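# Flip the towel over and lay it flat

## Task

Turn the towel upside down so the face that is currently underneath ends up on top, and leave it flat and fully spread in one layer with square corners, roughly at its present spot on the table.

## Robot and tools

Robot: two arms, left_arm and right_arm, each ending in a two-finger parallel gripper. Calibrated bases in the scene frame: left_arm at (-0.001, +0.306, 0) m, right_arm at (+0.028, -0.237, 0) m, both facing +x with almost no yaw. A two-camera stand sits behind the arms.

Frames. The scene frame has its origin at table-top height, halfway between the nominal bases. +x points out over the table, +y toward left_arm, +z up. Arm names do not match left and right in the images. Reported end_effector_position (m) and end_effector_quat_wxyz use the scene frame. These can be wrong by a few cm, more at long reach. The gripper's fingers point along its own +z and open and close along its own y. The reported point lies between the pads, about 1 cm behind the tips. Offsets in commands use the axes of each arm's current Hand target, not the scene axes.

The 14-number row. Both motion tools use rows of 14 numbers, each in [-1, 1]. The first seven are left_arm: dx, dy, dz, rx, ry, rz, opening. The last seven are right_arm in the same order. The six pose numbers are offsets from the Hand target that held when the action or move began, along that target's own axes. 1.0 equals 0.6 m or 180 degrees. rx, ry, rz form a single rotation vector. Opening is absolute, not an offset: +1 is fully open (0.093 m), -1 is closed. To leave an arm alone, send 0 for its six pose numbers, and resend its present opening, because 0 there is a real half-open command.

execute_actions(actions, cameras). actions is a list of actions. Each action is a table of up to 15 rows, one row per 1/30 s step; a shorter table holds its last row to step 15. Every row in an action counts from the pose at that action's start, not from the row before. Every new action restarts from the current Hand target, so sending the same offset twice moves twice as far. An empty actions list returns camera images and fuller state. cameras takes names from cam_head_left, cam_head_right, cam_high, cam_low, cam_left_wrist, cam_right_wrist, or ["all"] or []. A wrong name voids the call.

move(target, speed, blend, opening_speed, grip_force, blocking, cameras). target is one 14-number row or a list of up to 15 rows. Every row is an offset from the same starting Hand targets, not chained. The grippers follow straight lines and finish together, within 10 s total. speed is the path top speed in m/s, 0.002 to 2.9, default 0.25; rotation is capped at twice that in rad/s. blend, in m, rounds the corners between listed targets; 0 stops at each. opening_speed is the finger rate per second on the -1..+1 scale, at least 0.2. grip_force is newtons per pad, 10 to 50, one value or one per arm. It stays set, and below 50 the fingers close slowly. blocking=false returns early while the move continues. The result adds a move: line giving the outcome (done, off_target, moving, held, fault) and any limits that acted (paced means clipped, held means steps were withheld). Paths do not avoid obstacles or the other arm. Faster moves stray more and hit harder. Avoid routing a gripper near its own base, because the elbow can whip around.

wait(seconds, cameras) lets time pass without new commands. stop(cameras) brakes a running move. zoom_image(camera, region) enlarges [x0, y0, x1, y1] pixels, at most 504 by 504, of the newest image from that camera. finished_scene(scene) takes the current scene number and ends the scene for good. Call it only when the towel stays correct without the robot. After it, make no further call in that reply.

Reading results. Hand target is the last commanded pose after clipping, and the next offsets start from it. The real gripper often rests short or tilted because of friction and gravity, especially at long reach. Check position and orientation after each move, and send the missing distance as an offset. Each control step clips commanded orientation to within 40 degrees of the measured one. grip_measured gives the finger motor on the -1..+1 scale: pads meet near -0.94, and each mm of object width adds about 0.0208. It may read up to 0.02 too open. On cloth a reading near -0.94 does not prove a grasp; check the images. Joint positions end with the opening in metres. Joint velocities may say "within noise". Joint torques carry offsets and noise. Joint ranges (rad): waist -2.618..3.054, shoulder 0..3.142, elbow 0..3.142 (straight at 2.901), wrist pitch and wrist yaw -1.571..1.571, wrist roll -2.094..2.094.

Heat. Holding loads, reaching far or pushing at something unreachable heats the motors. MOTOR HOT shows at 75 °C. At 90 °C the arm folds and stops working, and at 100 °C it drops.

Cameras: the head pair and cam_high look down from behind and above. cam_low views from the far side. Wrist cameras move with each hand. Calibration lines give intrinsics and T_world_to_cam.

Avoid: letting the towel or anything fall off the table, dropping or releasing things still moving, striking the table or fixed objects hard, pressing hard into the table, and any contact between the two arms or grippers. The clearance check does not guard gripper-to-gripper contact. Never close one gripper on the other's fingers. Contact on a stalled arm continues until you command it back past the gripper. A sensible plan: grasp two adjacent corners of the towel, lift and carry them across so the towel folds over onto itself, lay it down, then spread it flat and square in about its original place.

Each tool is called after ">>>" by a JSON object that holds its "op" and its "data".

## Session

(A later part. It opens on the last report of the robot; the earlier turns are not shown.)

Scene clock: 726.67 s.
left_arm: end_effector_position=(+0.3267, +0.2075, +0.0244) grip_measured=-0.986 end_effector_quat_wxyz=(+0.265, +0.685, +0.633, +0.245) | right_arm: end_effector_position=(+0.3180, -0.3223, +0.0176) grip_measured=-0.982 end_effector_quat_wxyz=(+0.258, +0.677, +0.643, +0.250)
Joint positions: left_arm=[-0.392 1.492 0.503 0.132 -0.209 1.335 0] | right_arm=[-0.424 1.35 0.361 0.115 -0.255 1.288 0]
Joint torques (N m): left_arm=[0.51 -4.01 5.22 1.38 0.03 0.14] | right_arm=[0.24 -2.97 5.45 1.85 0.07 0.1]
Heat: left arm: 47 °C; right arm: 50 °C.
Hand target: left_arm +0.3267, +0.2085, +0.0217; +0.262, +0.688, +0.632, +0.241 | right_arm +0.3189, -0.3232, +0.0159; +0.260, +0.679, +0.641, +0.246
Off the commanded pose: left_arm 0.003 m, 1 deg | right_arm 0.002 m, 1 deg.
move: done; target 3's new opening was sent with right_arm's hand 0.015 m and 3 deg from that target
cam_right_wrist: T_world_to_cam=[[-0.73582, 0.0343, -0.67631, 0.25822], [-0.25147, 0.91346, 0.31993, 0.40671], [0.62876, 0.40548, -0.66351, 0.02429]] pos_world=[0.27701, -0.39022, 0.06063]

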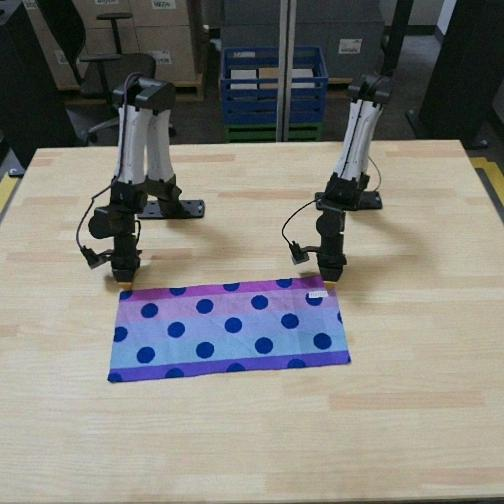

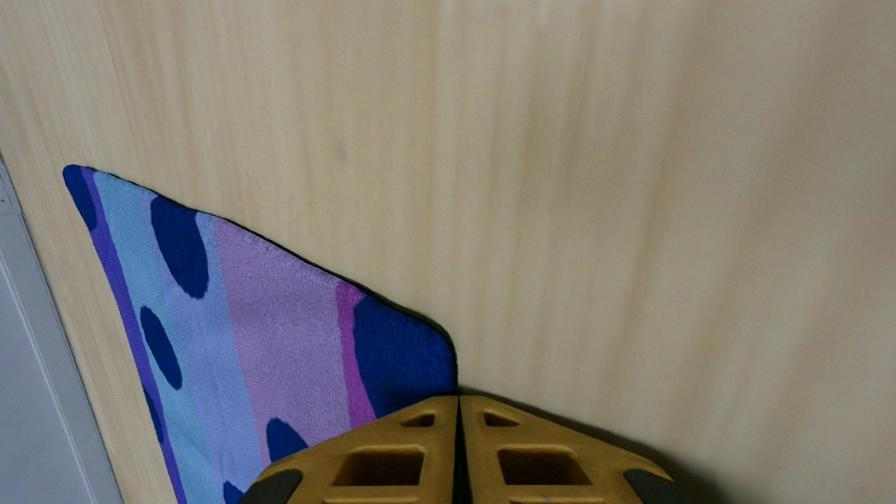

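>>> {"op": "move", "data": {"target": [[0,0,0,0,0,0,-1,-0.0052,-0.0054,-0.1037,0,0.0149,-0.0166,0.1],[0,0,0,0,0,0,-1,-0.0036,-0.0292,-0.0399,0,0.0149,-0.0166,0.1]], "speed": [0.15,0.1], "blend": [0.01,0], "opening_speed": 2.0, "cameras": ["cam_high","cam_right_wrist","cam_head_right","cam_low"]}}

>>> {"op": "zoom_image", "data": {"camera": "cam_right_wrist", "region": [200, 200, 700, 504]}}

>>> {"op": "zoom_image", "data": {"camera": "cam_low", "region": [200, 180, 320, 300]}}

Scene clock: 734.70 s.
left_arm: end_effector_position=(+0.3267, +0.2075, +0.0244) grip_measured=-0.986 end_effector_quat_wxyz=(+0.265, +0.685, +0.633, +0.245) | right_arm: end_effector_position=(+0.2930, -0.3277, +0.0322) grip_measured=+0.098 end_effector_quat_wxyz=(+0.258, +0.658, +0.658, +0.258)
Joint positions: left_arm=[-0.392 1.492 0.503 0.132 -0.209 1.335 0] | right_arm=[-0.539 1.197 0.341 -0.044 -0.358 1.154 0.05]
Joint torques (N m): left_arm=[0.57 -4.01 5.34 1.4 0.02 0.17] | right_arm=[0.31 -1.4 3.85 1.95 -0.13 -0.06]
Heat: left arm: 46 °C; right arm: 50 °C.
Hand target: left_arm +0.3267, +0.2085, +0.0217; +0.262, +0.688, +0.632, +0.241 | right_arm +0.2899, -0.3237, +0.0221; +0.252, +0.656, +0.664, +0.255
Off the commanded pose: left_arm 0.003 m, 1 deg | right_arm 0.011 m, 1 deg.
move: off_target (right_arm)
cam_right_wrist: T_world_to_cam=[[-0.72769, -0.00709, -0.68587, 0.23426], [-0.30026, 0.90234, 0.30925, 0.41173], [0.61669, 0.43097, -0.65875, 0.06349]] pos_world=[0.25494, -0.39722, 0.07517]
Images, in order (width x height): cam_head_right 504x504, cam_high 504x504, cam_low 504x504, cam_right_wrist 896x504.

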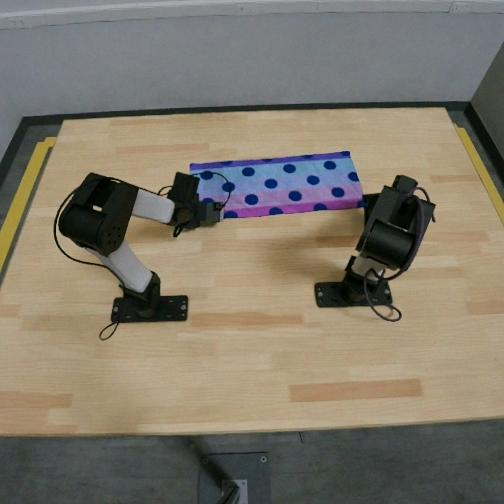

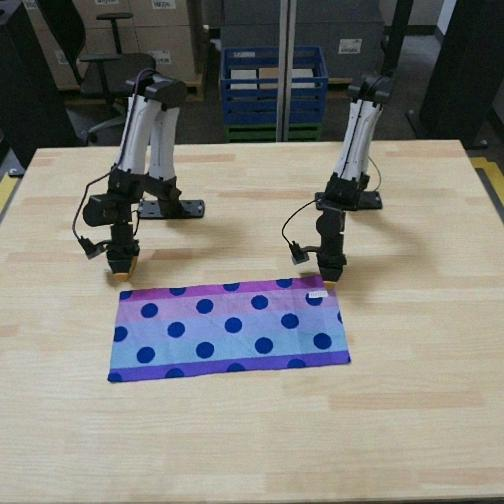

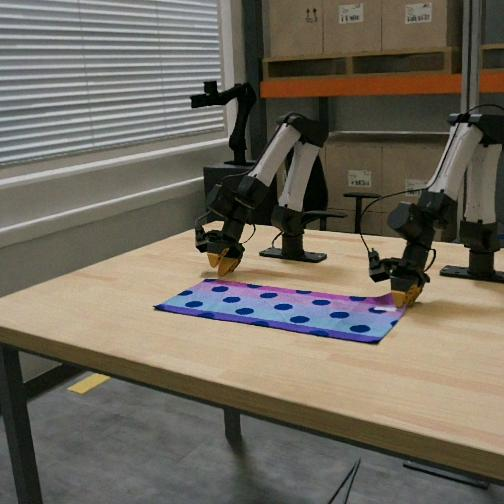

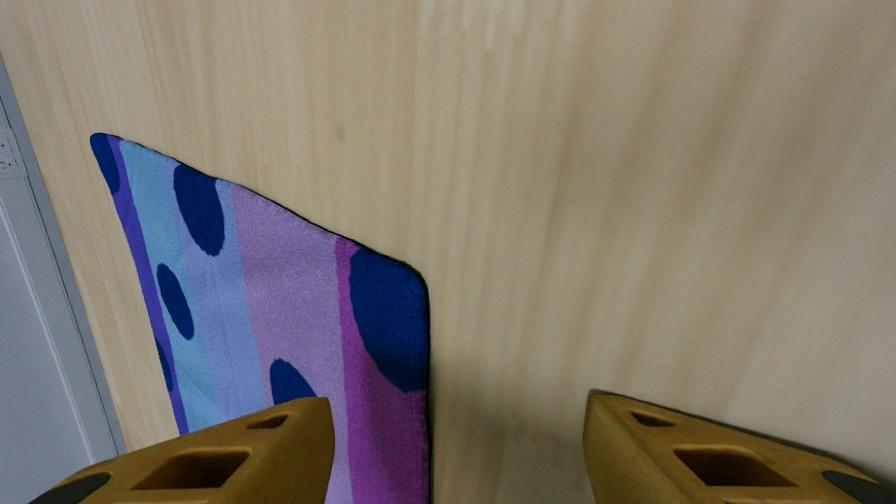

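Scaled by 1.008 from the camera's image (finer frame: 1280x720).

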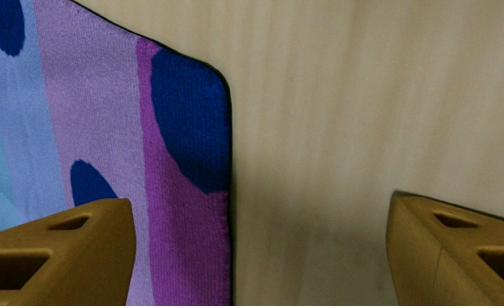

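Scaled by 4.200 from the camera's image (finer frame: 720x720).

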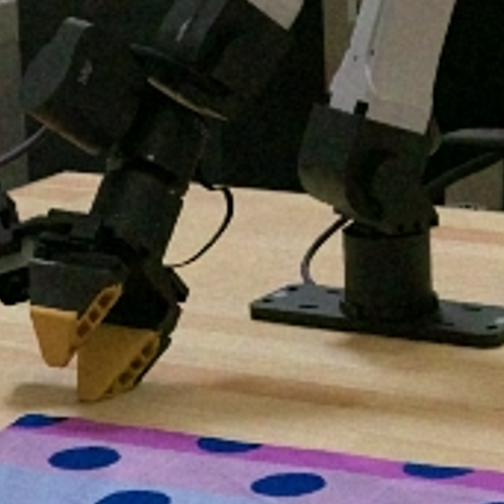

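>>> {"op": "move", "data": {"target": [[0,0,0,0,0,0,-1,0.0008,0.0011,-0.0012,0.0394,0,0,0.1],[0,0,0,0,0,0,-1,0.0002,0.0901,0.0816,0.0394,0,0,-1]], "speed": [0.1,0.12], "blend": [0.002,0], "opening_speed": 2.0, "cameras": ["cam_high","cam_right_wrist"]}}

Scene clock: 741.90 s.
left_arm: end_effector_position=(+0.3267, +0.2075, +0.0244) grip_measured=-0.986 end_effector_quat_wxyz=(+0.265, +0.685, +0.633, +0.245) | right_arm: end_effector_position=(+0.3548, -0.3206, +0.0189) grip_measured=-0.942 end_effector_quat_wxyz=(+0.200, +0.670, +0.683, +0.210)
Joint positions: left_arm=[-0.392 1.492 0.503 0.132 -0.209 1.335 0] | right_arm=[-0.352 1.538 0.634 -0.114 -0.212 1.256 0]
Joint torques (N m): left_arm=[0.55 -4.04 5.26 1.4 0.03 0.12] | right_arm=[0.17 -4.6 6.63 1.74 -0.01 0.16]
Heat: left arm: 46 °C; right arm: 49 °C.
Hand target: left_arm +0.3267, +0.2085, +0.0217; +0.262, +0.688, +0.632, +0.241 | right_arm +0.3628, -0.3226, +0.0218; +0.210, +0.670, +0.679, +0.213
Off the commanded pose: left_arm 0.003 m, 1 deg | right_arm 0.009 m, 1 deg.
move: done
cam_right_wrist: T_world_to_cam=[[-0.82713, -0.02009, -0.56164, 0.29897], [-0.26646, 0.89391, 0.36045, 0.41233], [0.49482, 0.4478, -0.74474, 0.06382]] pos_world=[0.32558, -0.39116, 0.06682]

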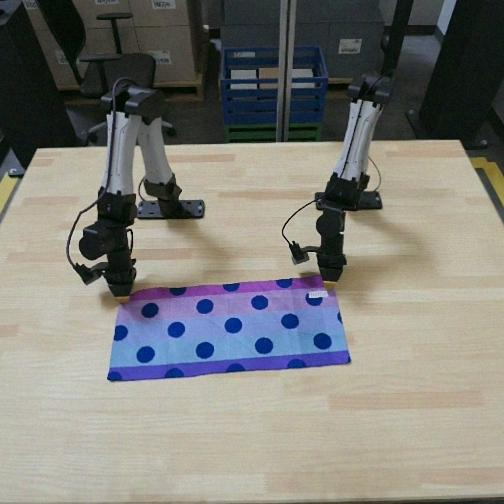

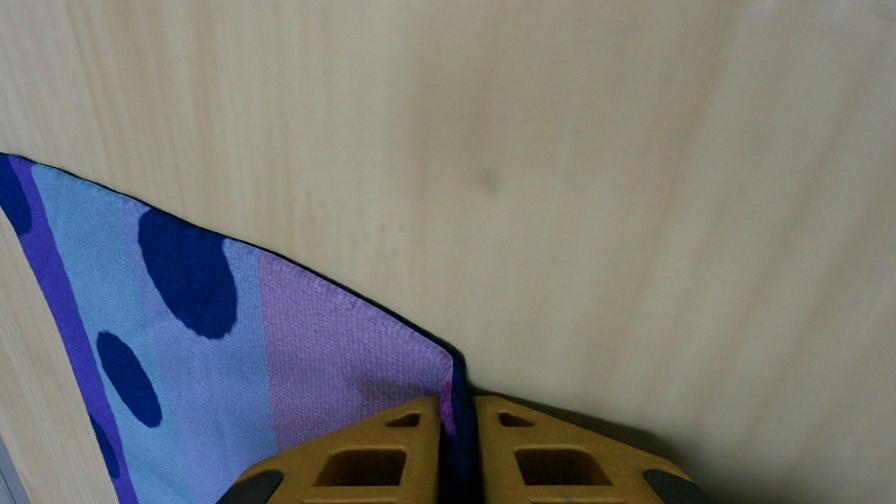

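>>> {"op": "move", "data": {"target": [[0.0108,0.2348,-0.2787,0.0433,0.0109,-0.0139,-1,-0.0110,0.1340,-0.3662,-0.0114,-0.0194,0.0267,-1],[-0.0007,0.0663,-0.3978,0.0378,0.0110,-0.0138,-1,0.0103,-0.0505,-0.4620,-0.0281,-0.0201,0.0261,-1],[0.0047,0.1200,-0.3147,0.0489,0.0107,-0.0140,-1,0.0003,0.0138,-0.3852,-0.0114,-0.0194,0.0267,-1],[0.0103,0.1887,-0.2383,0.0656,0.0104,-0.0143,-1,-0.0103,0.0933,-0.3205,0.0163,-0.0182,0.0275,-1],[0.0145,0.1755,-0.1545,0.0878,0.0099,-0.0147,-1,-0.0168,0.0925,-0.2363,0.0386,-0.0172,0.0281,-1],[0.0180,0.1750,-0.0617,0.1044,0.0095,-0.0149,-1,-0.0253,0.1035,-0.1397,0.0552,-0.0165,0.0285,-1],[0.0223,0.1693,0.0157,0.1267,0.0089,-0.0152,-1,-0.0320,0.1077,-0.0620,0.0774,-0.0155,0.0291,-1],[0.0260,0.1612,0.0773,0.1433,0.0085,-0.0155,-1,-0.0370,0.1058,-0.0017,0.0941,-0.0147,0.0295,-1],[0.0270,0.1538,0.1142,0.1544,0.0083,-0.0156,-1,-0.0390,0.1035,0.0348,0.1108,-0.0139,0.0299,-1],[0.0287,0.1742,0.1387,0.1544,0.0083,-0.0156,-1,-0.0422,0.1262,0.0560,0.1108,-0.0139,0.0299,-1]], "speed": [0.35,0.3,0.25,0.25,0.2,0.2,0.2,0.15,0.1,0.08], "blend": [0.01,0.006,0.01,0.015,0.018,0.018,0.018,0.012,0.004,0], "cameras": ["cam_high","cam_head_left","cam_head_right"]}}

>>> {"op": "zoom_image", "data": {"camera": "cam_high", "region": [90, 240, 230, 360]}}

>>> {"op": "zoom_image", "data": {"camera": "cam_high", "region": [230, 240, 370, 360]}}

>>> {"op": "zoom_image", "data": {"camera": "cam_head_left", "region": [150, 160, 260, 240]}}

>>> {"op": "zoom_image", "data": {"camera": "cam_head_left", "region": [260, 160, 370, 240]}}

Scene clock: 754.47 s.
left_arm: end_effector_position=(+0.4588, +0.2075, +0.0316) grip_measured=-0.986 end_effector_quat_wxyz=(+0.096, +0.713, +0.690, +0.085) | right_arm: end_effector_position=(+0.4355, -0.3382, +0.0346) grip_measured=-0.951 end_effector_quat_wxyz=(+0.079, +0.727, +0.675, +0.098)
Joint positions: left_arm=[-0.222 2.157 1.646 -0.806 -0.037 1.384 0] | right_arm=[-0.274 1.981 1.393 -0.745 -0.086 1.377 0]
Joint torques (N m): left_arm=[0.92 -9.1 7.31 0.53 -0.07 0.18] | right_arm=[-0.24 -8.05 9.05 0.88 0.4 0.19]
Heat: left arm: 46 °C; right arm: 49 °C.
Hand target: left_arm +0.4612, +0.2143, +0.0292; +0.087, +0.712, +0.691, +0.085 | right_arm +0.4444, -0.3469, +0.0375; +0.096, +0.732, +0.669, +0.087
Off the commanded pose: left_arm 0.008 m, 1 deg | right_arm 0.013 m, 2 deg.
move: off_target (right_arm)
Images, in order (width x height): cam_head_left 504x504, cam_head_right 504x504, cam_high 504x504.

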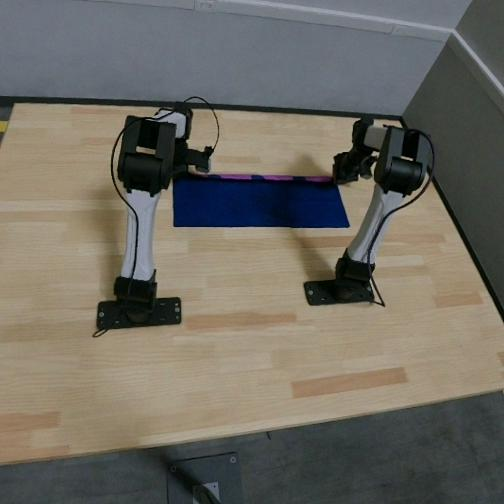

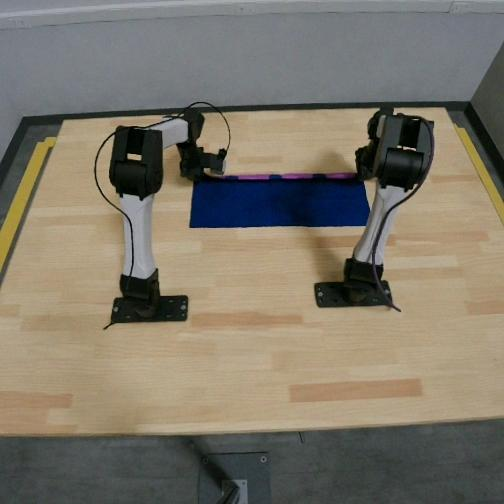

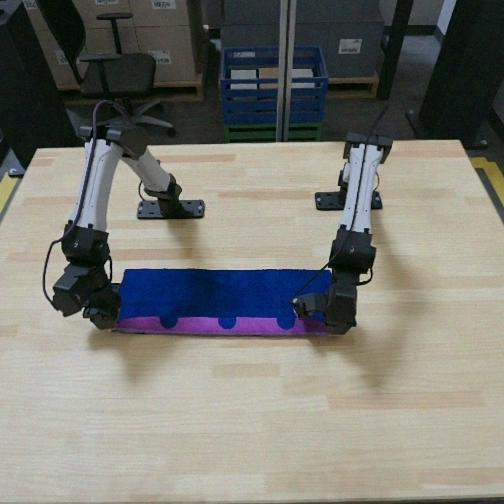

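Scaled by 3.600 from the camera's image (finer frame: 720x720).

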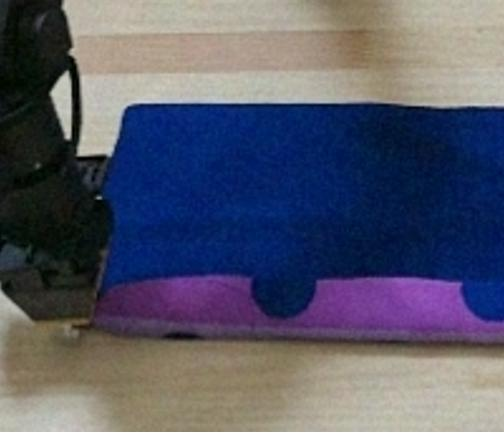

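Scaled by 3.600 from the camera's image (finer frame: 720x720).

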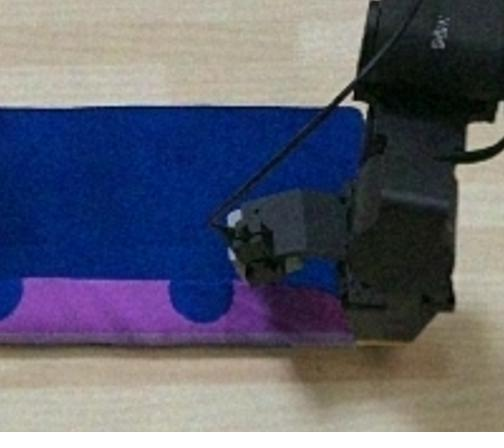

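Scaled by 4.582 from the camera's image (finer frame: 720x720).

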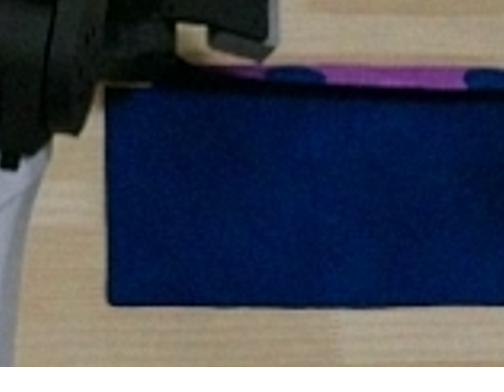

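Scaled by 4.582 from the camera's image (finer frame: 720x720).

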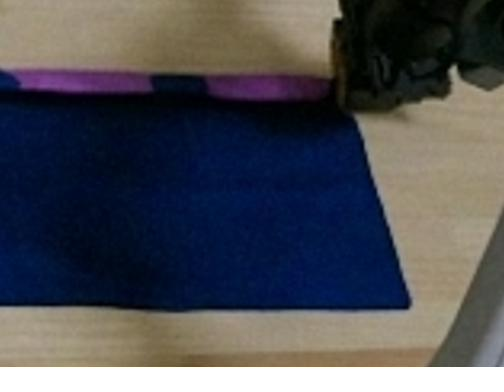

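>>> {"op": "move", "data": {"target": [[0,0.0012,-0.0049,0,0,0,0.0,0,0.0013,-0.0048,0,0,0,0.0],[0,0.0403,-0.1617,0,0,0,0.0,0,0.0434,-0.1609,0,0,0,0.0]], "speed": [0.1,0.2], "opening_speed": 2.0, "cameras": ["cam_high","cam_left_wrist","cam_right_wrist"]}}

>>> {"op": "zoom_image", "data": {"camera": "cam_high", "region": [90, 240, 220, 370]}}

>>> {"op": "zoom_image", "data": {"camera": "cam_high", "region": [240, 240, 370, 370]}}

Scene clock: 757.97 s.
left_arm: end_effector_position=(+0.4588, +0.2109, +0.1169) grip_measured=-0.002 end_effector_quat_wxyz=(+0.080, +0.712, +0.693, +0.075) | right_arm: end_effector_position=(+0.4388, -0.3428, +0.1151) grip_measured=-0.003 end_effector_quat_wxyz=(+0.069, +0.730, +0.675, +0.080)
Joint positions: left_arm=[-0.215 2.154 1.993 -1.191 -0.038 1.385 0.045] | right_arm=[-0.274 1.972 1.716 -1.112 -0.065 1.377 0.045]
Joint torques (N m): left_arm=[0.58 -11.58 7.69 0.53 -0.05 0.19] | right_arm=[-0.23 -12.25 9.55 0.7 0.19 0.19]
Heat: left arm: 46 °C; right arm: 49 °C.
Hand target: left_arm +0.4613, +0.2143, +0.1291; +0.087, +0.712, +0.691, +0.085 | right_arm +0.4448, -0.3469, +0.1374; +0.096, +0.732, +0.669, +0.087
Off the commanded pose: left_arm 0.013 m, 1 deg | right_arm 0.023 m, 3 deg.
move: off_target (left_arm, right_arm)
cam_left_wrist: T_world_to_cam=[[-0.97533, 0.03472, -0.21798, 0.46735], [-0.05559, 0.91709, 0.3948, -0.173], [0.21361, 0.39718, -0.89254, 0.01083]] pos_world=[0.44389, 0.13813, 0.17984]
cam_right_wrist: T_world_to_cam=[[-0.97353, 0.07192, -0.21697, 0.47815], [-0.0321, 0.8968, 0.44128, 0.30864], [0.22631, 0.43656, -0.87074, 0.23235]] pos_world=[0.42282, -0.41261, 0.16986]

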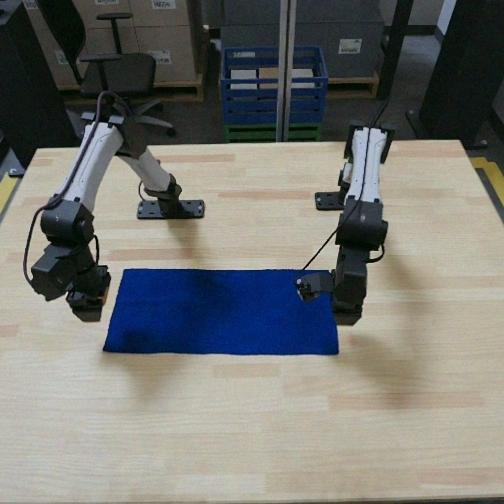

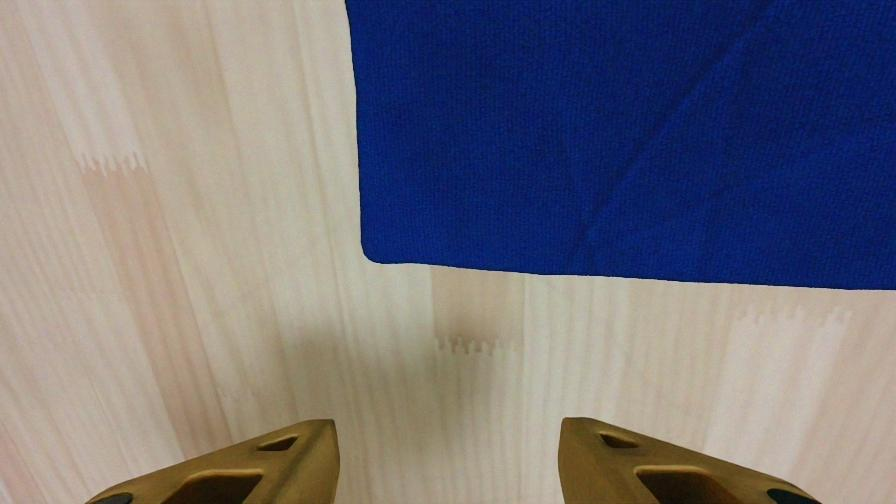

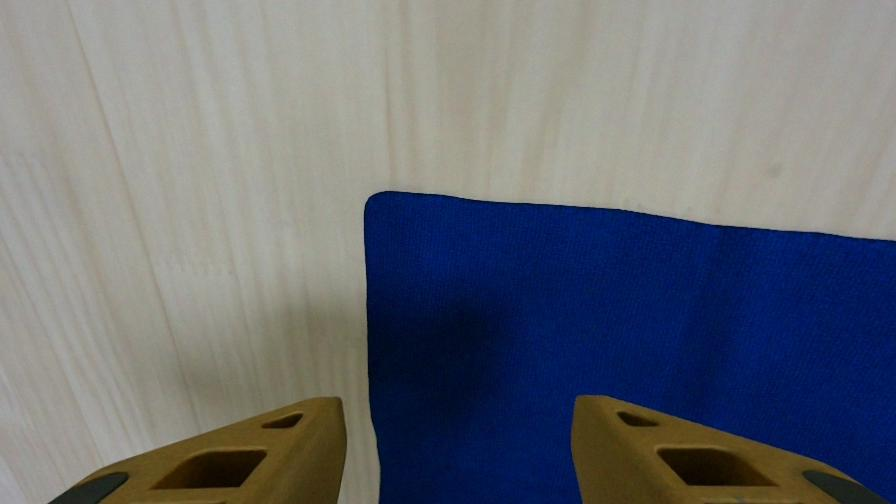

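Scaled by 3.877 from the camera's image (finer frame: 720x720).

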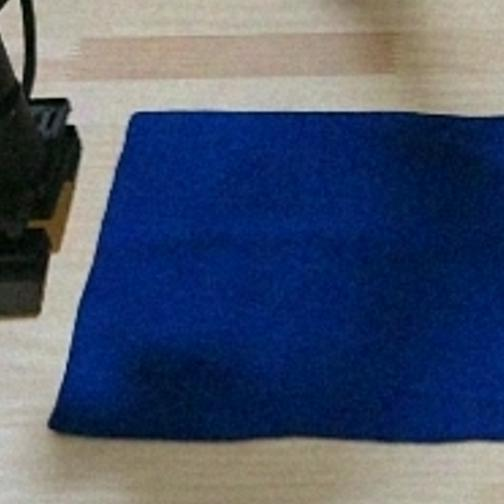

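Scaled by 3.877 from the camera's image (finer frame: 720x720).

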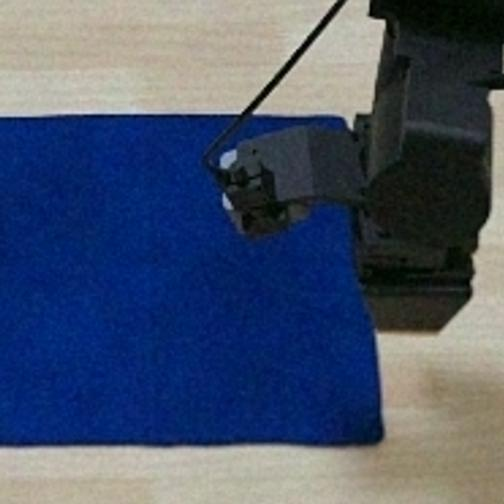

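>>> {"op": "move", "data": {"target": [[-0.0279,-0.4003,-0.0007,-0.1537,0.0009,-0.0017,0.1,-0.0015,-0.4209,0.0136,-0.1122,0.0006,-0.0012,0.1],[-0.0277,-0.3927,0.0838,-0.1537,0.0009,-0.0017,0.1,-0.0014,-0.4155,0.0909,-0.1122,0.0006,-0.0012,0.1],[-0.0270,-0.2925,0.1094,-0.1537,0.0009,-0.0017,-1,-0.0009,-0.2946,0.1228,-0.1122,0.0006,-0.0012,-1]], "speed": [0.45,0.12,0.15], "blend": [0.02,0.005,0], "opening_speed": 2.0, "cameras": ["cam_high","cam_left_wrist","cam_right_wrist"]}}

Scene clock: 770.07 s.
left_arm: end_effector_position=(+0.3049, +0.2027, +0.0247) grip_measured=-0.986 end_effector_quat_wxyz=(+0.254, +0.667, +0.654, +0.251) | right_arm: end_effector_position=(+0.2930, -0.3325, +0.0245) grip_measured=-0.974 end_effector_quat_wxyz=(+0.217, +0.701, +0.647, +0.208)
Joint positions: left_arm=[-0.48 1.431 0.467 0.067 -0.305 1.217 0] | right_arm=[-0.486 1.27 0.438 -0.173 -0.24 1.231 0]
Joint torques (N m): left_arm=[0.64 -3.58 5.2 1.43 -0.04 0.14] | right_arm=[0.18 -2.73 4.75 1.85 0.08 0.12]
Heat: left arm: 47 °C; right arm: 49 °C.
Hand target: left_arm +0.3062, +0.2028, +0.0231; +0.254, +0.669, +0.653, +0.248 | right_arm +0.2934, -0.3338, +0.0208; +0.222, +0.703, +0.645, +0.204
Off the commanded pose: left_arm 0.002 m, 0 deg | right_arm 0.004 m, 1 deg.
move: done; target 3's new opening was sent with left_arm's hand 0.011 m and 2 deg from that target
cam_left_wrist: T_world_to_cam=[[-0.74575, 0.02537, -0.66574, 0.24037], [-0.24699, 0.91754, 0.31164, -0.07727], [0.61875, 0.39684, -0.67799, -0.16416]] pos_world=[0.26175, 0.12994, 0.0728]
cam_right_wrist: T_world_to_cam=[[-0.81256, 0.06171, -0.5796, 0.27411], [-0.18583, 0.91506, 0.35795, 0.38792], [0.55246, 0.39856, -0.73208, 0.07041]] pos_world=[0.25592, -0.39994, 0.07156]

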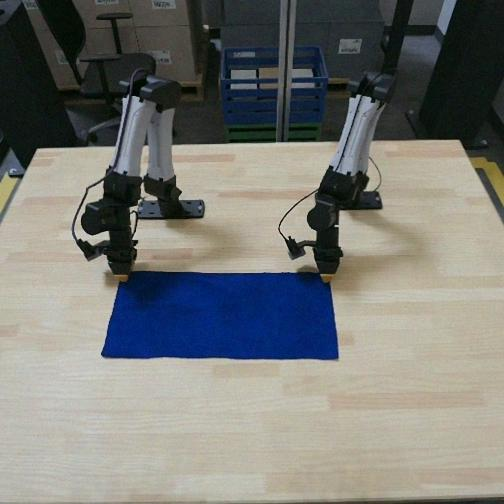

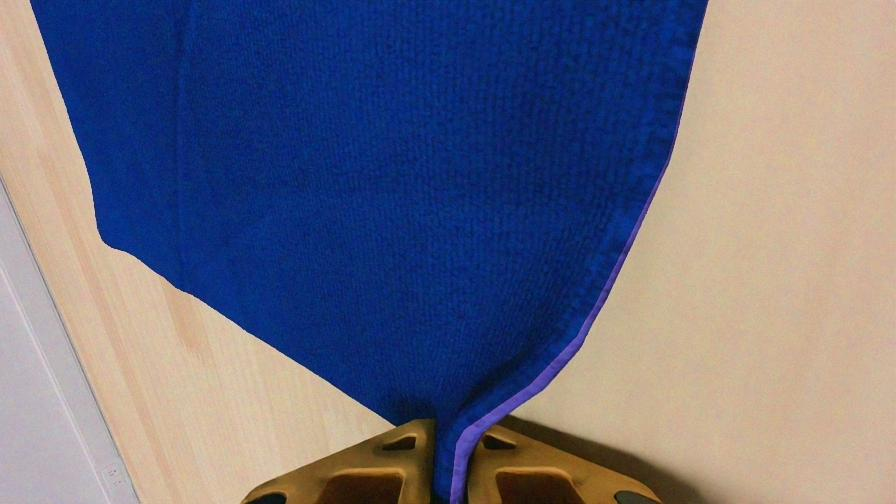

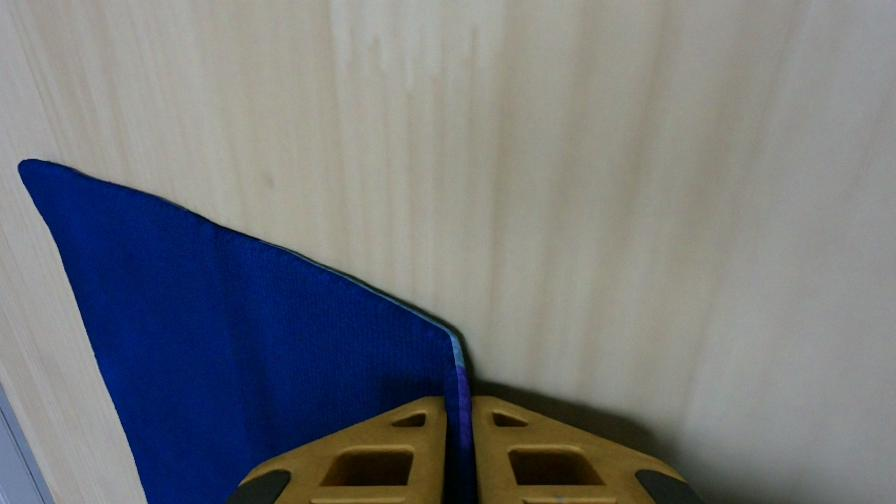

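>>> {"op": "move", "data": {"target": [[0.0083,0.2711,-0.2429,0.0444,0,0,-1,-0.0083,0.2484,-0.2879,-0.0111,0,0,-1],[0.0083,0.1029,-0.3627,0.0389,0,0,-1,-0.0083,0.0630,-0.3846,-0.0278,0,0,-1],[0.0083,0.1563,-0.2792,0.05,0,0,-1,-0.0083,0.1277,-0.3074,-0.0111,0,0,-1],[0.0083,0.2249,-0.2025,0.0667,0,0,-1,-0.0083,0.2076,-0.2422,0.0167,0,0,-1],[0.01,0.2114,-0.1188,0.0889,0,0,-1,-0.01,0.2068,-0.1580,0.0389,0,0,-1],[0.01,0.2106,-0.0258,0.1056,0,0,-1,-0.0117,0.2183,-0.0610,0.0556,0,0,-1],[0.0117,0.2050,0.0515,0.1278,0,0,-1,-0.0133,0.2227,0.0170,0.0778,0,0,-1],[0.0133,0.1967,0.1133,0.1444,0,0,-1,-0.015,0.2212,0.0775,0.0944,0,0,-1],[0.0133,0.1892,0.1500,0.1556,0,0,-1,-0.015,0.2189,0.1142,0.1111,0,0,-1],[0.0133,0.2096,0.1747,0.1556,0,0,-1,-0.015,0.2418,0.1353,0.1111,0,0,-1]], "speed": [0.35,0.3,0.25,0.25,0.2,0.2,0.2,0.15,0.1,0.08], "blend": [0.01,0.006,0.01,0.015,0.018,0.018,0.018,0.012,0.004,0], "cameras": ["cam_high","cam_head_left"]}}

Scene clock: 781.37 s.
left_arm: end_effector_position=(+0.4682, +0.2013, +0.0313) grip_measured=-0.986 end_effector_quat_wxyz=(+0.093, +0.710, +0.693, +0.085) | right_arm: end_effector_position=(+0.4486, -0.3498, +0.0336) grip_measured=-0.975 end_effector_quat_wxyz=(+0.082, +0.726, +0.676, +0.097)
Joint positions: left_arm=[-0.233 2.203 1.721 -0.84 -0.045 1.366 0] | right_arm=[-0.292 2.036 1.469 -0.763 -0.086 1.357 0]
Joint torques (N m): left_arm=[0.91 -9.42 7.39 0.51 -0.02 0.19] | right_arm=[-0.16 -8.69 9.36 0.85 0.33 0.18]
Heat: left arm: 46 °C; right arm: 49 °C.
Hand target: left_arm +0.4700, +0.2068, +0.0283; +0.085, +0.711, +0.694, +0.083 | right_arm +0.4574, -0.3570, +0.0378; +0.097, +0.731, +0.670, +0.089
Off the commanded pose: left_arm 0.007 m, 1 deg | right_arm 0.012 m, 2 deg.
move: off_target (right_arm)
Images, in order (width x height): cam_head_left 504x504, cam_high 504x504.

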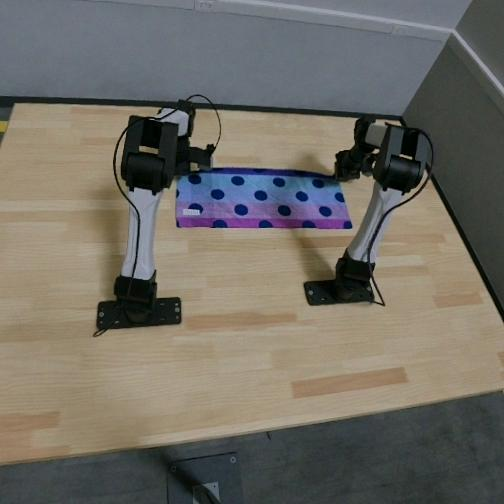

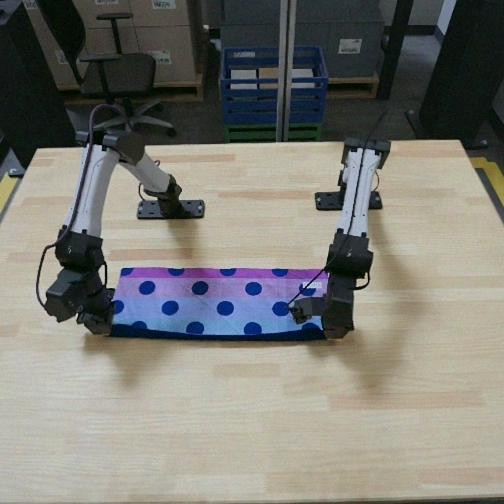

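>>> {"op": "zoom_image", "data": {"camera": "cam_head_left", "region": [150, 150, 370, 240]}}

>>> {"op": "zoom_image", "data": {"camera": "cam_high", "region": [80, 240, 370, 360]}}

Scaled by 2.291 from the camera's image (finer frame: 720x720).

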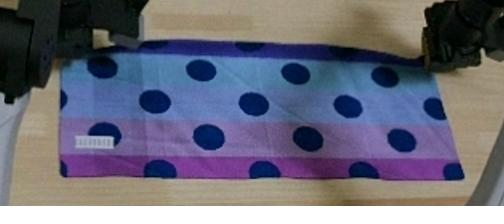

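Scaled by 1.738 from the camera's image (finer frame: 720x720).

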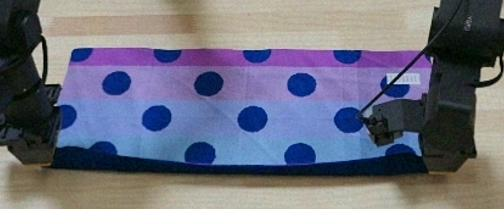

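>>> {"op": "move", "data": {"target": [[0,0.0012,-0.0049,0,0,0,0.0,0,0.0013,-0.0048,0,0,0,0.0],[0,0.0403,-0.1617,0,0,0,0.0,0,0.0434,-0.1609,0,0,0,0.0]], "speed": [0.1,0.2], "opening_speed": 2.0, "cameras": ["cam_high","cam_head_left","cam_head_right"]}}

>>> {"op": "zoom_image", "data": {"camera": "cam_high", "region": [80, 240, 370, 360]}}

Scene clock: 785.33 s.
left_arm: end_effector_position=(+0.4684, +0.2037, +0.1225) grip_measured=-0.002 end_effector_quat_wxyz=(+0.083, +0.710, +0.695, +0.079) | right_arm: end_effector_position=(+0.4516, -0.3533, +0.1140) grip_measured=-0.003 end_effector_quat_wxyz=(+0.069, +0.729, +0.676, +0.081)
Joint positions: left_arm=[-0.228 2.203 2.091 -1.233 -0.045 1.367 0.045] | right_arm=[-0.292 2.035 1.801 -1.136 -0.071 1.358 0.045]
Joint torques (N m): left_arm=[0.4 -10.82 7.66 0.61 -0.02 0.18] | right_arm=[-0.16 -12.98 9.52 0.69 0.18 0.19]
Heat: left arm: 47 °C; right arm: 49 °C.
Hand target: left_arm +0.4707, +0.2068, +0.1283; +0.084, +0.711, +0.694, +0.083 | right_arm +0.4574, -0.3570, +0.1378; +0.097, +0.730, +0.670, +0.089
Off the commanded pose: left_arm 0.007 m, 1 deg | right_arm 0.025 m, 3 deg.
move: off_target (right_arm)
Images, in order (width x height): cam_head_left 504x504, cam_head_right 504x504, cam_high 504x504.

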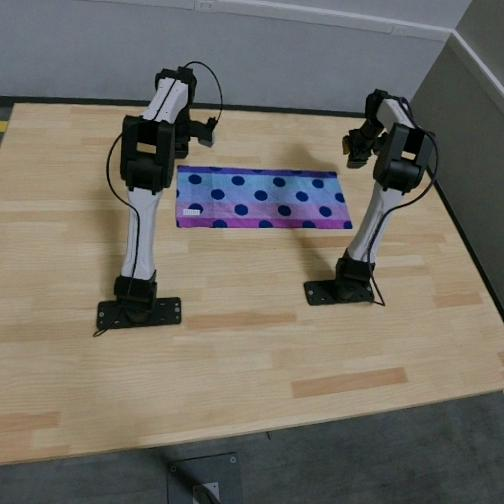

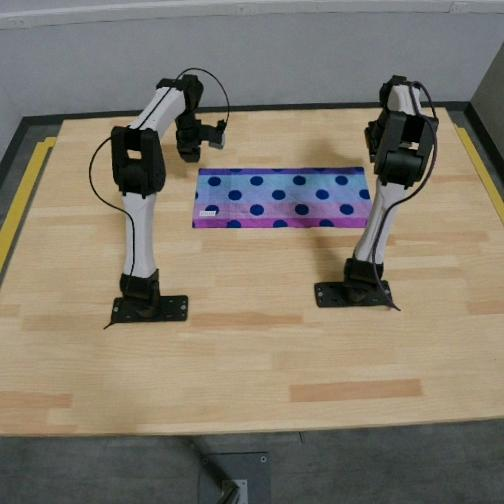

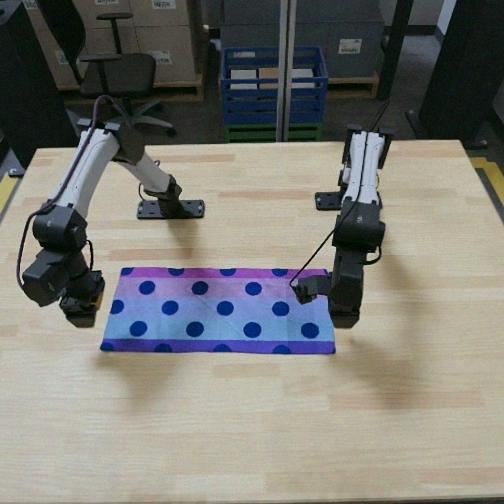

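Scaled by 1.738 from the camera's image (finer frame: 720x720).

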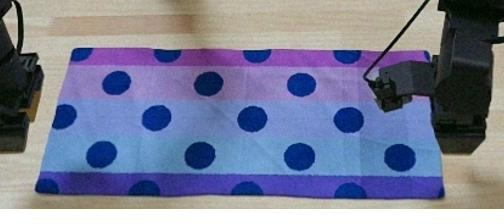

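>>> {"op": "move", "data": {"target": [[-0.0116,-0.4270,0.0011,-0.1611,0.0008,-0.0015,0.1,0.0040,-0.4468,0.0020,-0.1083,0.0011,-0.0023,0.1],[-0.0115,-0.4174,0.0855,-0.1611,0.0008,-0.0015,0.1,0.0041,-0.4424,0.0794,-0.1083,0.0011,-0.0023,0.1],[-0.0110,-0.3167,0.1087,-0.1611,0.0008,-0.0015,-1,0.0053,-0.3219,0.1128,-0.1083,0.0011,-0.0023,-1]], "speed": [0.45,0.12,0.15], "blend": [0.02,0.005,0], "opening_speed": 2.0, "cameras": ["cam_high","cam_left_wrist","cam_right_wrist"]}}

Scene clock: 802.33 s.
left_arm: end_effector_position=(+0.3016, +0.2036, +0.0233) grip_measured=-0.985 end_effector_quat_wxyz=(+0.262, +0.662, +0.653, +0.259) | right_arm: end_effector_position=(+0.2881, -0.3376, +0.0251) grip_measured=-0.976 end_effector_quat_wxyz=(+0.212, +0.699, +0.651, +0.206)
Joint positions: left_arm=[-0.491 1.42 0.432 0.112 -0.321 1.208 0] | right_arm=[-0.522 1.268 0.448 -0.205 -0.261 1.189 0]
Joint torques (N m): left_arm=[0.51 -3.44 5.01 1.41 -0.05 0.13] | right_arm=[0.16 -2.71 4.96 1.81 0.06 0.14]
Motor temperatures (°C): left_arm=[28 45 47 33 23 26 27] | right_arm=[27 46 50 36 24 25 28]
Heat: left arm: 47 °C; right arm: 50 °C.
Hand target: left_arm +0.3012, +0.2044, +0.0201; +0.259, +0.665, +0.652, +0.255 | right_arm +0.2895, -0.3393, +0.0222; +0.218, +0.701, +0.648, +0.202
Off the commanded pose: left_arm 0.003 m, 1 deg | right_arm 0.004 m, 1 deg.
move: done; target 3's new opening was sent with left_arm's hand 0.014 m and 3 deg from that target
cam_left_wrist: T_world_to_cam=[[-0.72955, 0.01863, -0.68368, 0.2339], [-0.25966, 0.91724, 0.30207, -0.07436], [0.63272, 0.39789, -0.66434, -0.16812]] pos_world=[0.25771, 0.13075, 0.07069]
cam_right_wrist: T_world_to_cam=[[-0.81911, 0.05526, -0.57097, 0.27034], [-0.19006, 0.91299, 0.36102, 0.39193], [0.54123, 0.40423, -0.73733, 0.08081]] pos_world=[0.25219, -0.40542, 0.07244]

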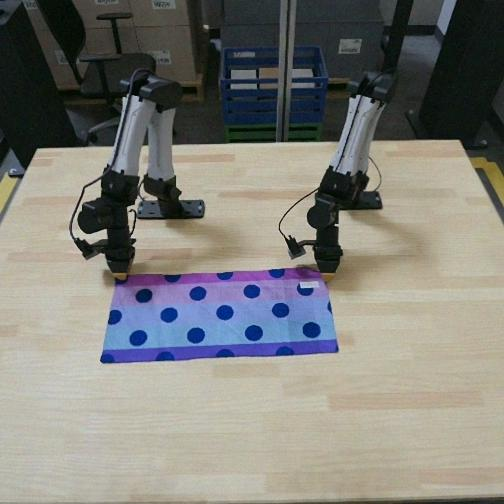

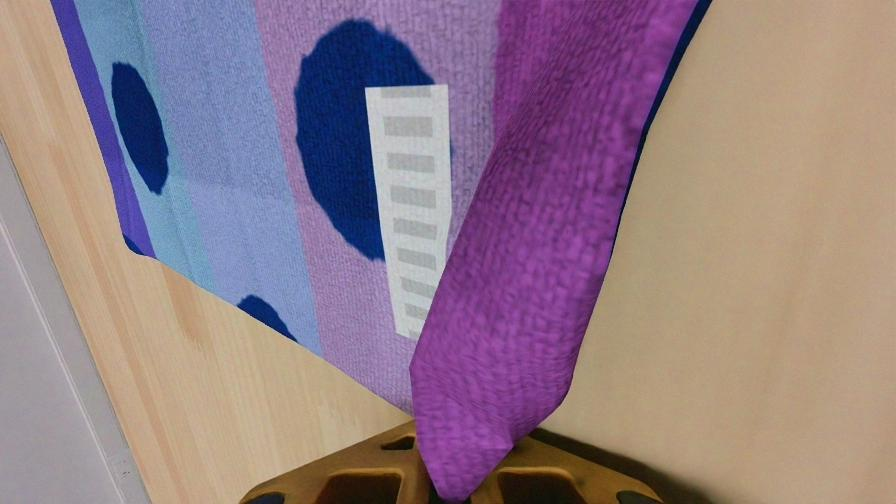

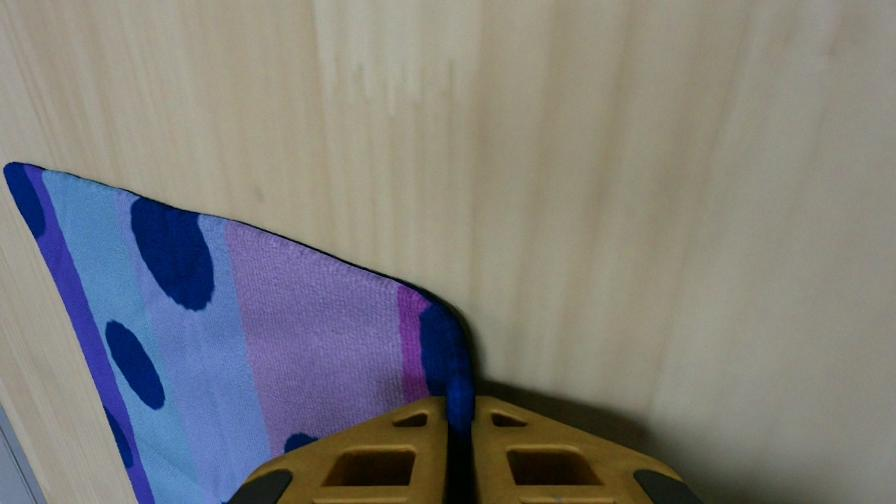

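>>> {"op": "move", "data": {"target": [[0.0168,0.2295,-0.2876,0.0483,0.0280,-0.0354,-1,0.0105,0.2977,-0.2517,-0.0131,0.0260,-0.0360,-1],[-0.0122,0.0643,-0.4081,0.0428,0.0283,-0.0352,-1,-0.0182,0.1134,-0.3461,-0.0297,0.0269,-0.0354,-1],[0.0013,0.1160,-0.3246,0.0539,0.0277,-0.0357,-1,-0.0047,0.1778,-0.2698,-0.0131,0.0260,-0.0360,-1],[0.0158,0.1828,-0.2477,0.0706,0.0268,-0.0364,-1,0.0096,0.2573,-0.2057,0.0147,0.0244,-0.0371,-1],[0.0239,0.1679,-0.1646,0.0928,0.0255,-0.0373,-1,0.0145,0.2568,-0.1216,0.0369,0.0231,-0.0380,-1],[0.0326,0.1654,-0.0721,0.1094,0.0245,-0.0379,-1,0.0220,0.2686,-0.0249,0.0536,0.0221,-0.0386,-1],[0.0409,0.1583,0.0045,0.1317,0.0232,-0.0388,-1,0.0271,0.2732,0.0529,0.0758,0.0207,-0.0393,-1],[0.0475,0.1487,0.0658,0.1483,0.0221,-0.0394,-1,0.0301,0.2720,0.1134,0.0925,0.0197,-0.0398,-1],[0.0503,0.1407,0.1024,0.1594,0.0214,-0.0398,-1,0.0327,0.2696,0.1499,0.1092,0.0186,-0.0403,-1],[0.0547,0.1605,0.1271,0.1594,0.0214,-0.0398,-1,0.0370,0.2924,0.1708,0.1092,0.0186,-0.0403,-1]], "speed": [0.35,0.3,0.25,0.25,0.2,0.2,0.2,0.15,0.1,0.08], "blend": [0.01,0.006,0.01,0.015,0.018,0.018,0.018,0.012,0.004,0], "cameras": ["cam_high","cam_head_left","cam_head_right"]}}

>>> {"op": "zoom_image", "data": {"camera": "cam_high", "region": [80, 230, 370, 370]}}

>>> {"op": "zoom_image", "data": {"camera": "cam_head_left", "region": [150, 150, 370, 250]}}

Scene clock: 824.43 s.
left_arm: end_effector_position=(+0.4196, +0.2302, +0.0307) grip_measured=-0.985 end_effector_quat_wxyz=(+0.083, +0.658, +0.743, +0.089) | right_arm: end_effector_position=(+0.4840, -0.3250, +0.0337) grip_measured=-0.976 end_effector_quat_wxyz=(+0.072, +0.674, +0.728, +0.104)
Joint positions: left_arm=[-0.204 2.017 1.431 -0.752 -0.071 1.252 0] | right_arm=[-0.226 2.153 1.651 -0.839 -0.108 1.276 0]
Joint torques (N m): left_arm=[0.87 -8.09 7.08 0.67 -0.06 0.18] | right_arm=[-0.31 -9.57 9.47 0.85 0.34 0.18]
Motor temperatures (°C): left_arm=[28 42 46 35 23 26 27] | right_arm=[27 41 48 36 24 25 28]
Heat: left arm: 46 °C; right arm: 48 °C.
Hand target: left_arm +0.4243, +0.2348, +0.0292; +0.080, +0.658, +0.743, +0.090 | right_arm +0.4932, -0.3329, +0.0373; +0.089, +0.680, +0.722, +0.094
Off the commanded pose: left_arm 0.007 m, 0 deg | right_arm 0.013 m, 2 deg.
move: off_target (right_arm)
Images, in order (width x height): cam_head_left 504x504, cam_head_right 504x504, cam_high 504x504.

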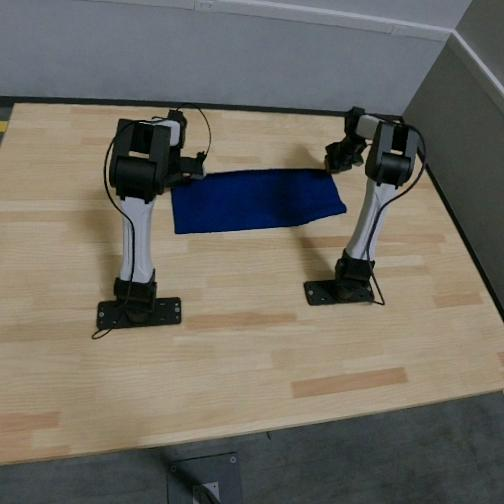

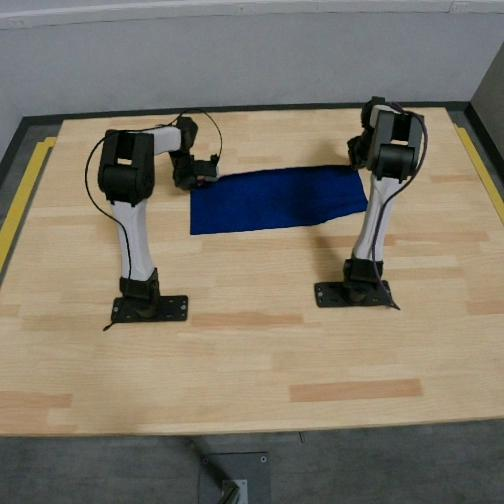

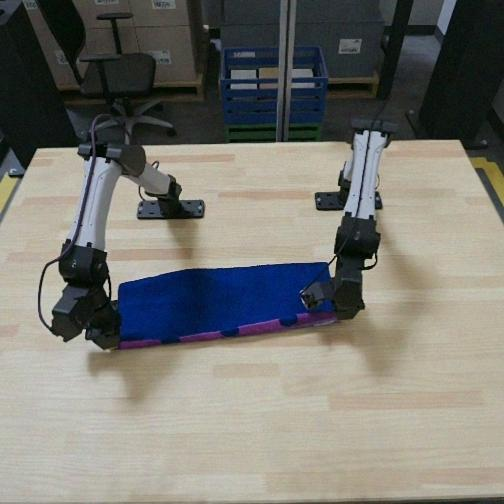

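Scaled by 1.738 from the camera's image (finer frame: 720x720).

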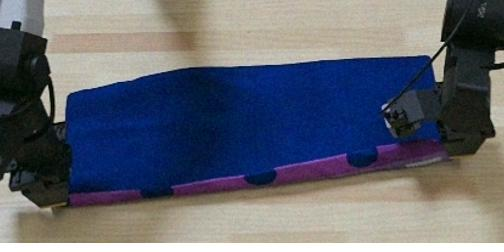

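Scaled by 2.291 from the camera's image (finer frame: 720x720).

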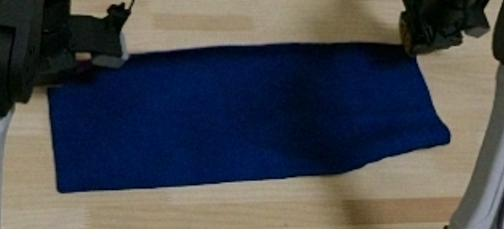

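>>> {"op": "zoom_image", "data": {"camera": "cam_high", "region": [100, 250, 220, 350]}}

>>> {"op": "zoom_image", "data": {"camera": "cam_head_right", "region": [280, 150, 390, 240]}}

Scaled by 4.200 from the camera's image (finer frame: 720x720).

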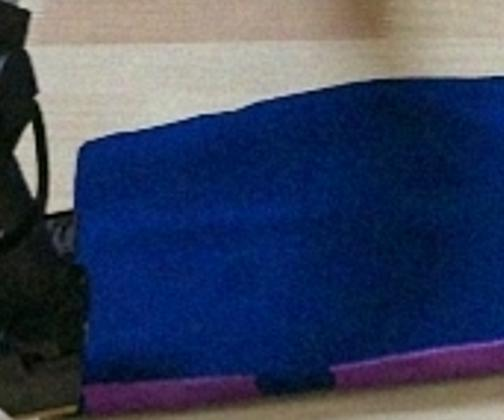

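Scaled by 4.582 from the camera's image (finer frame: 720x720).

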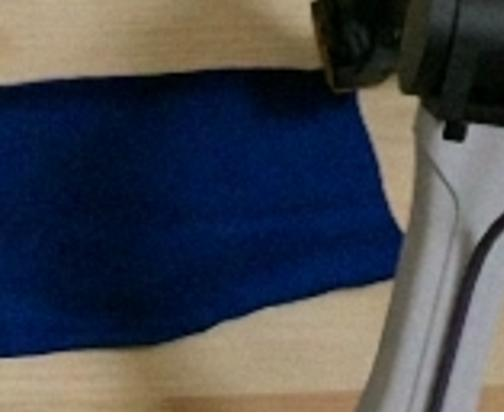

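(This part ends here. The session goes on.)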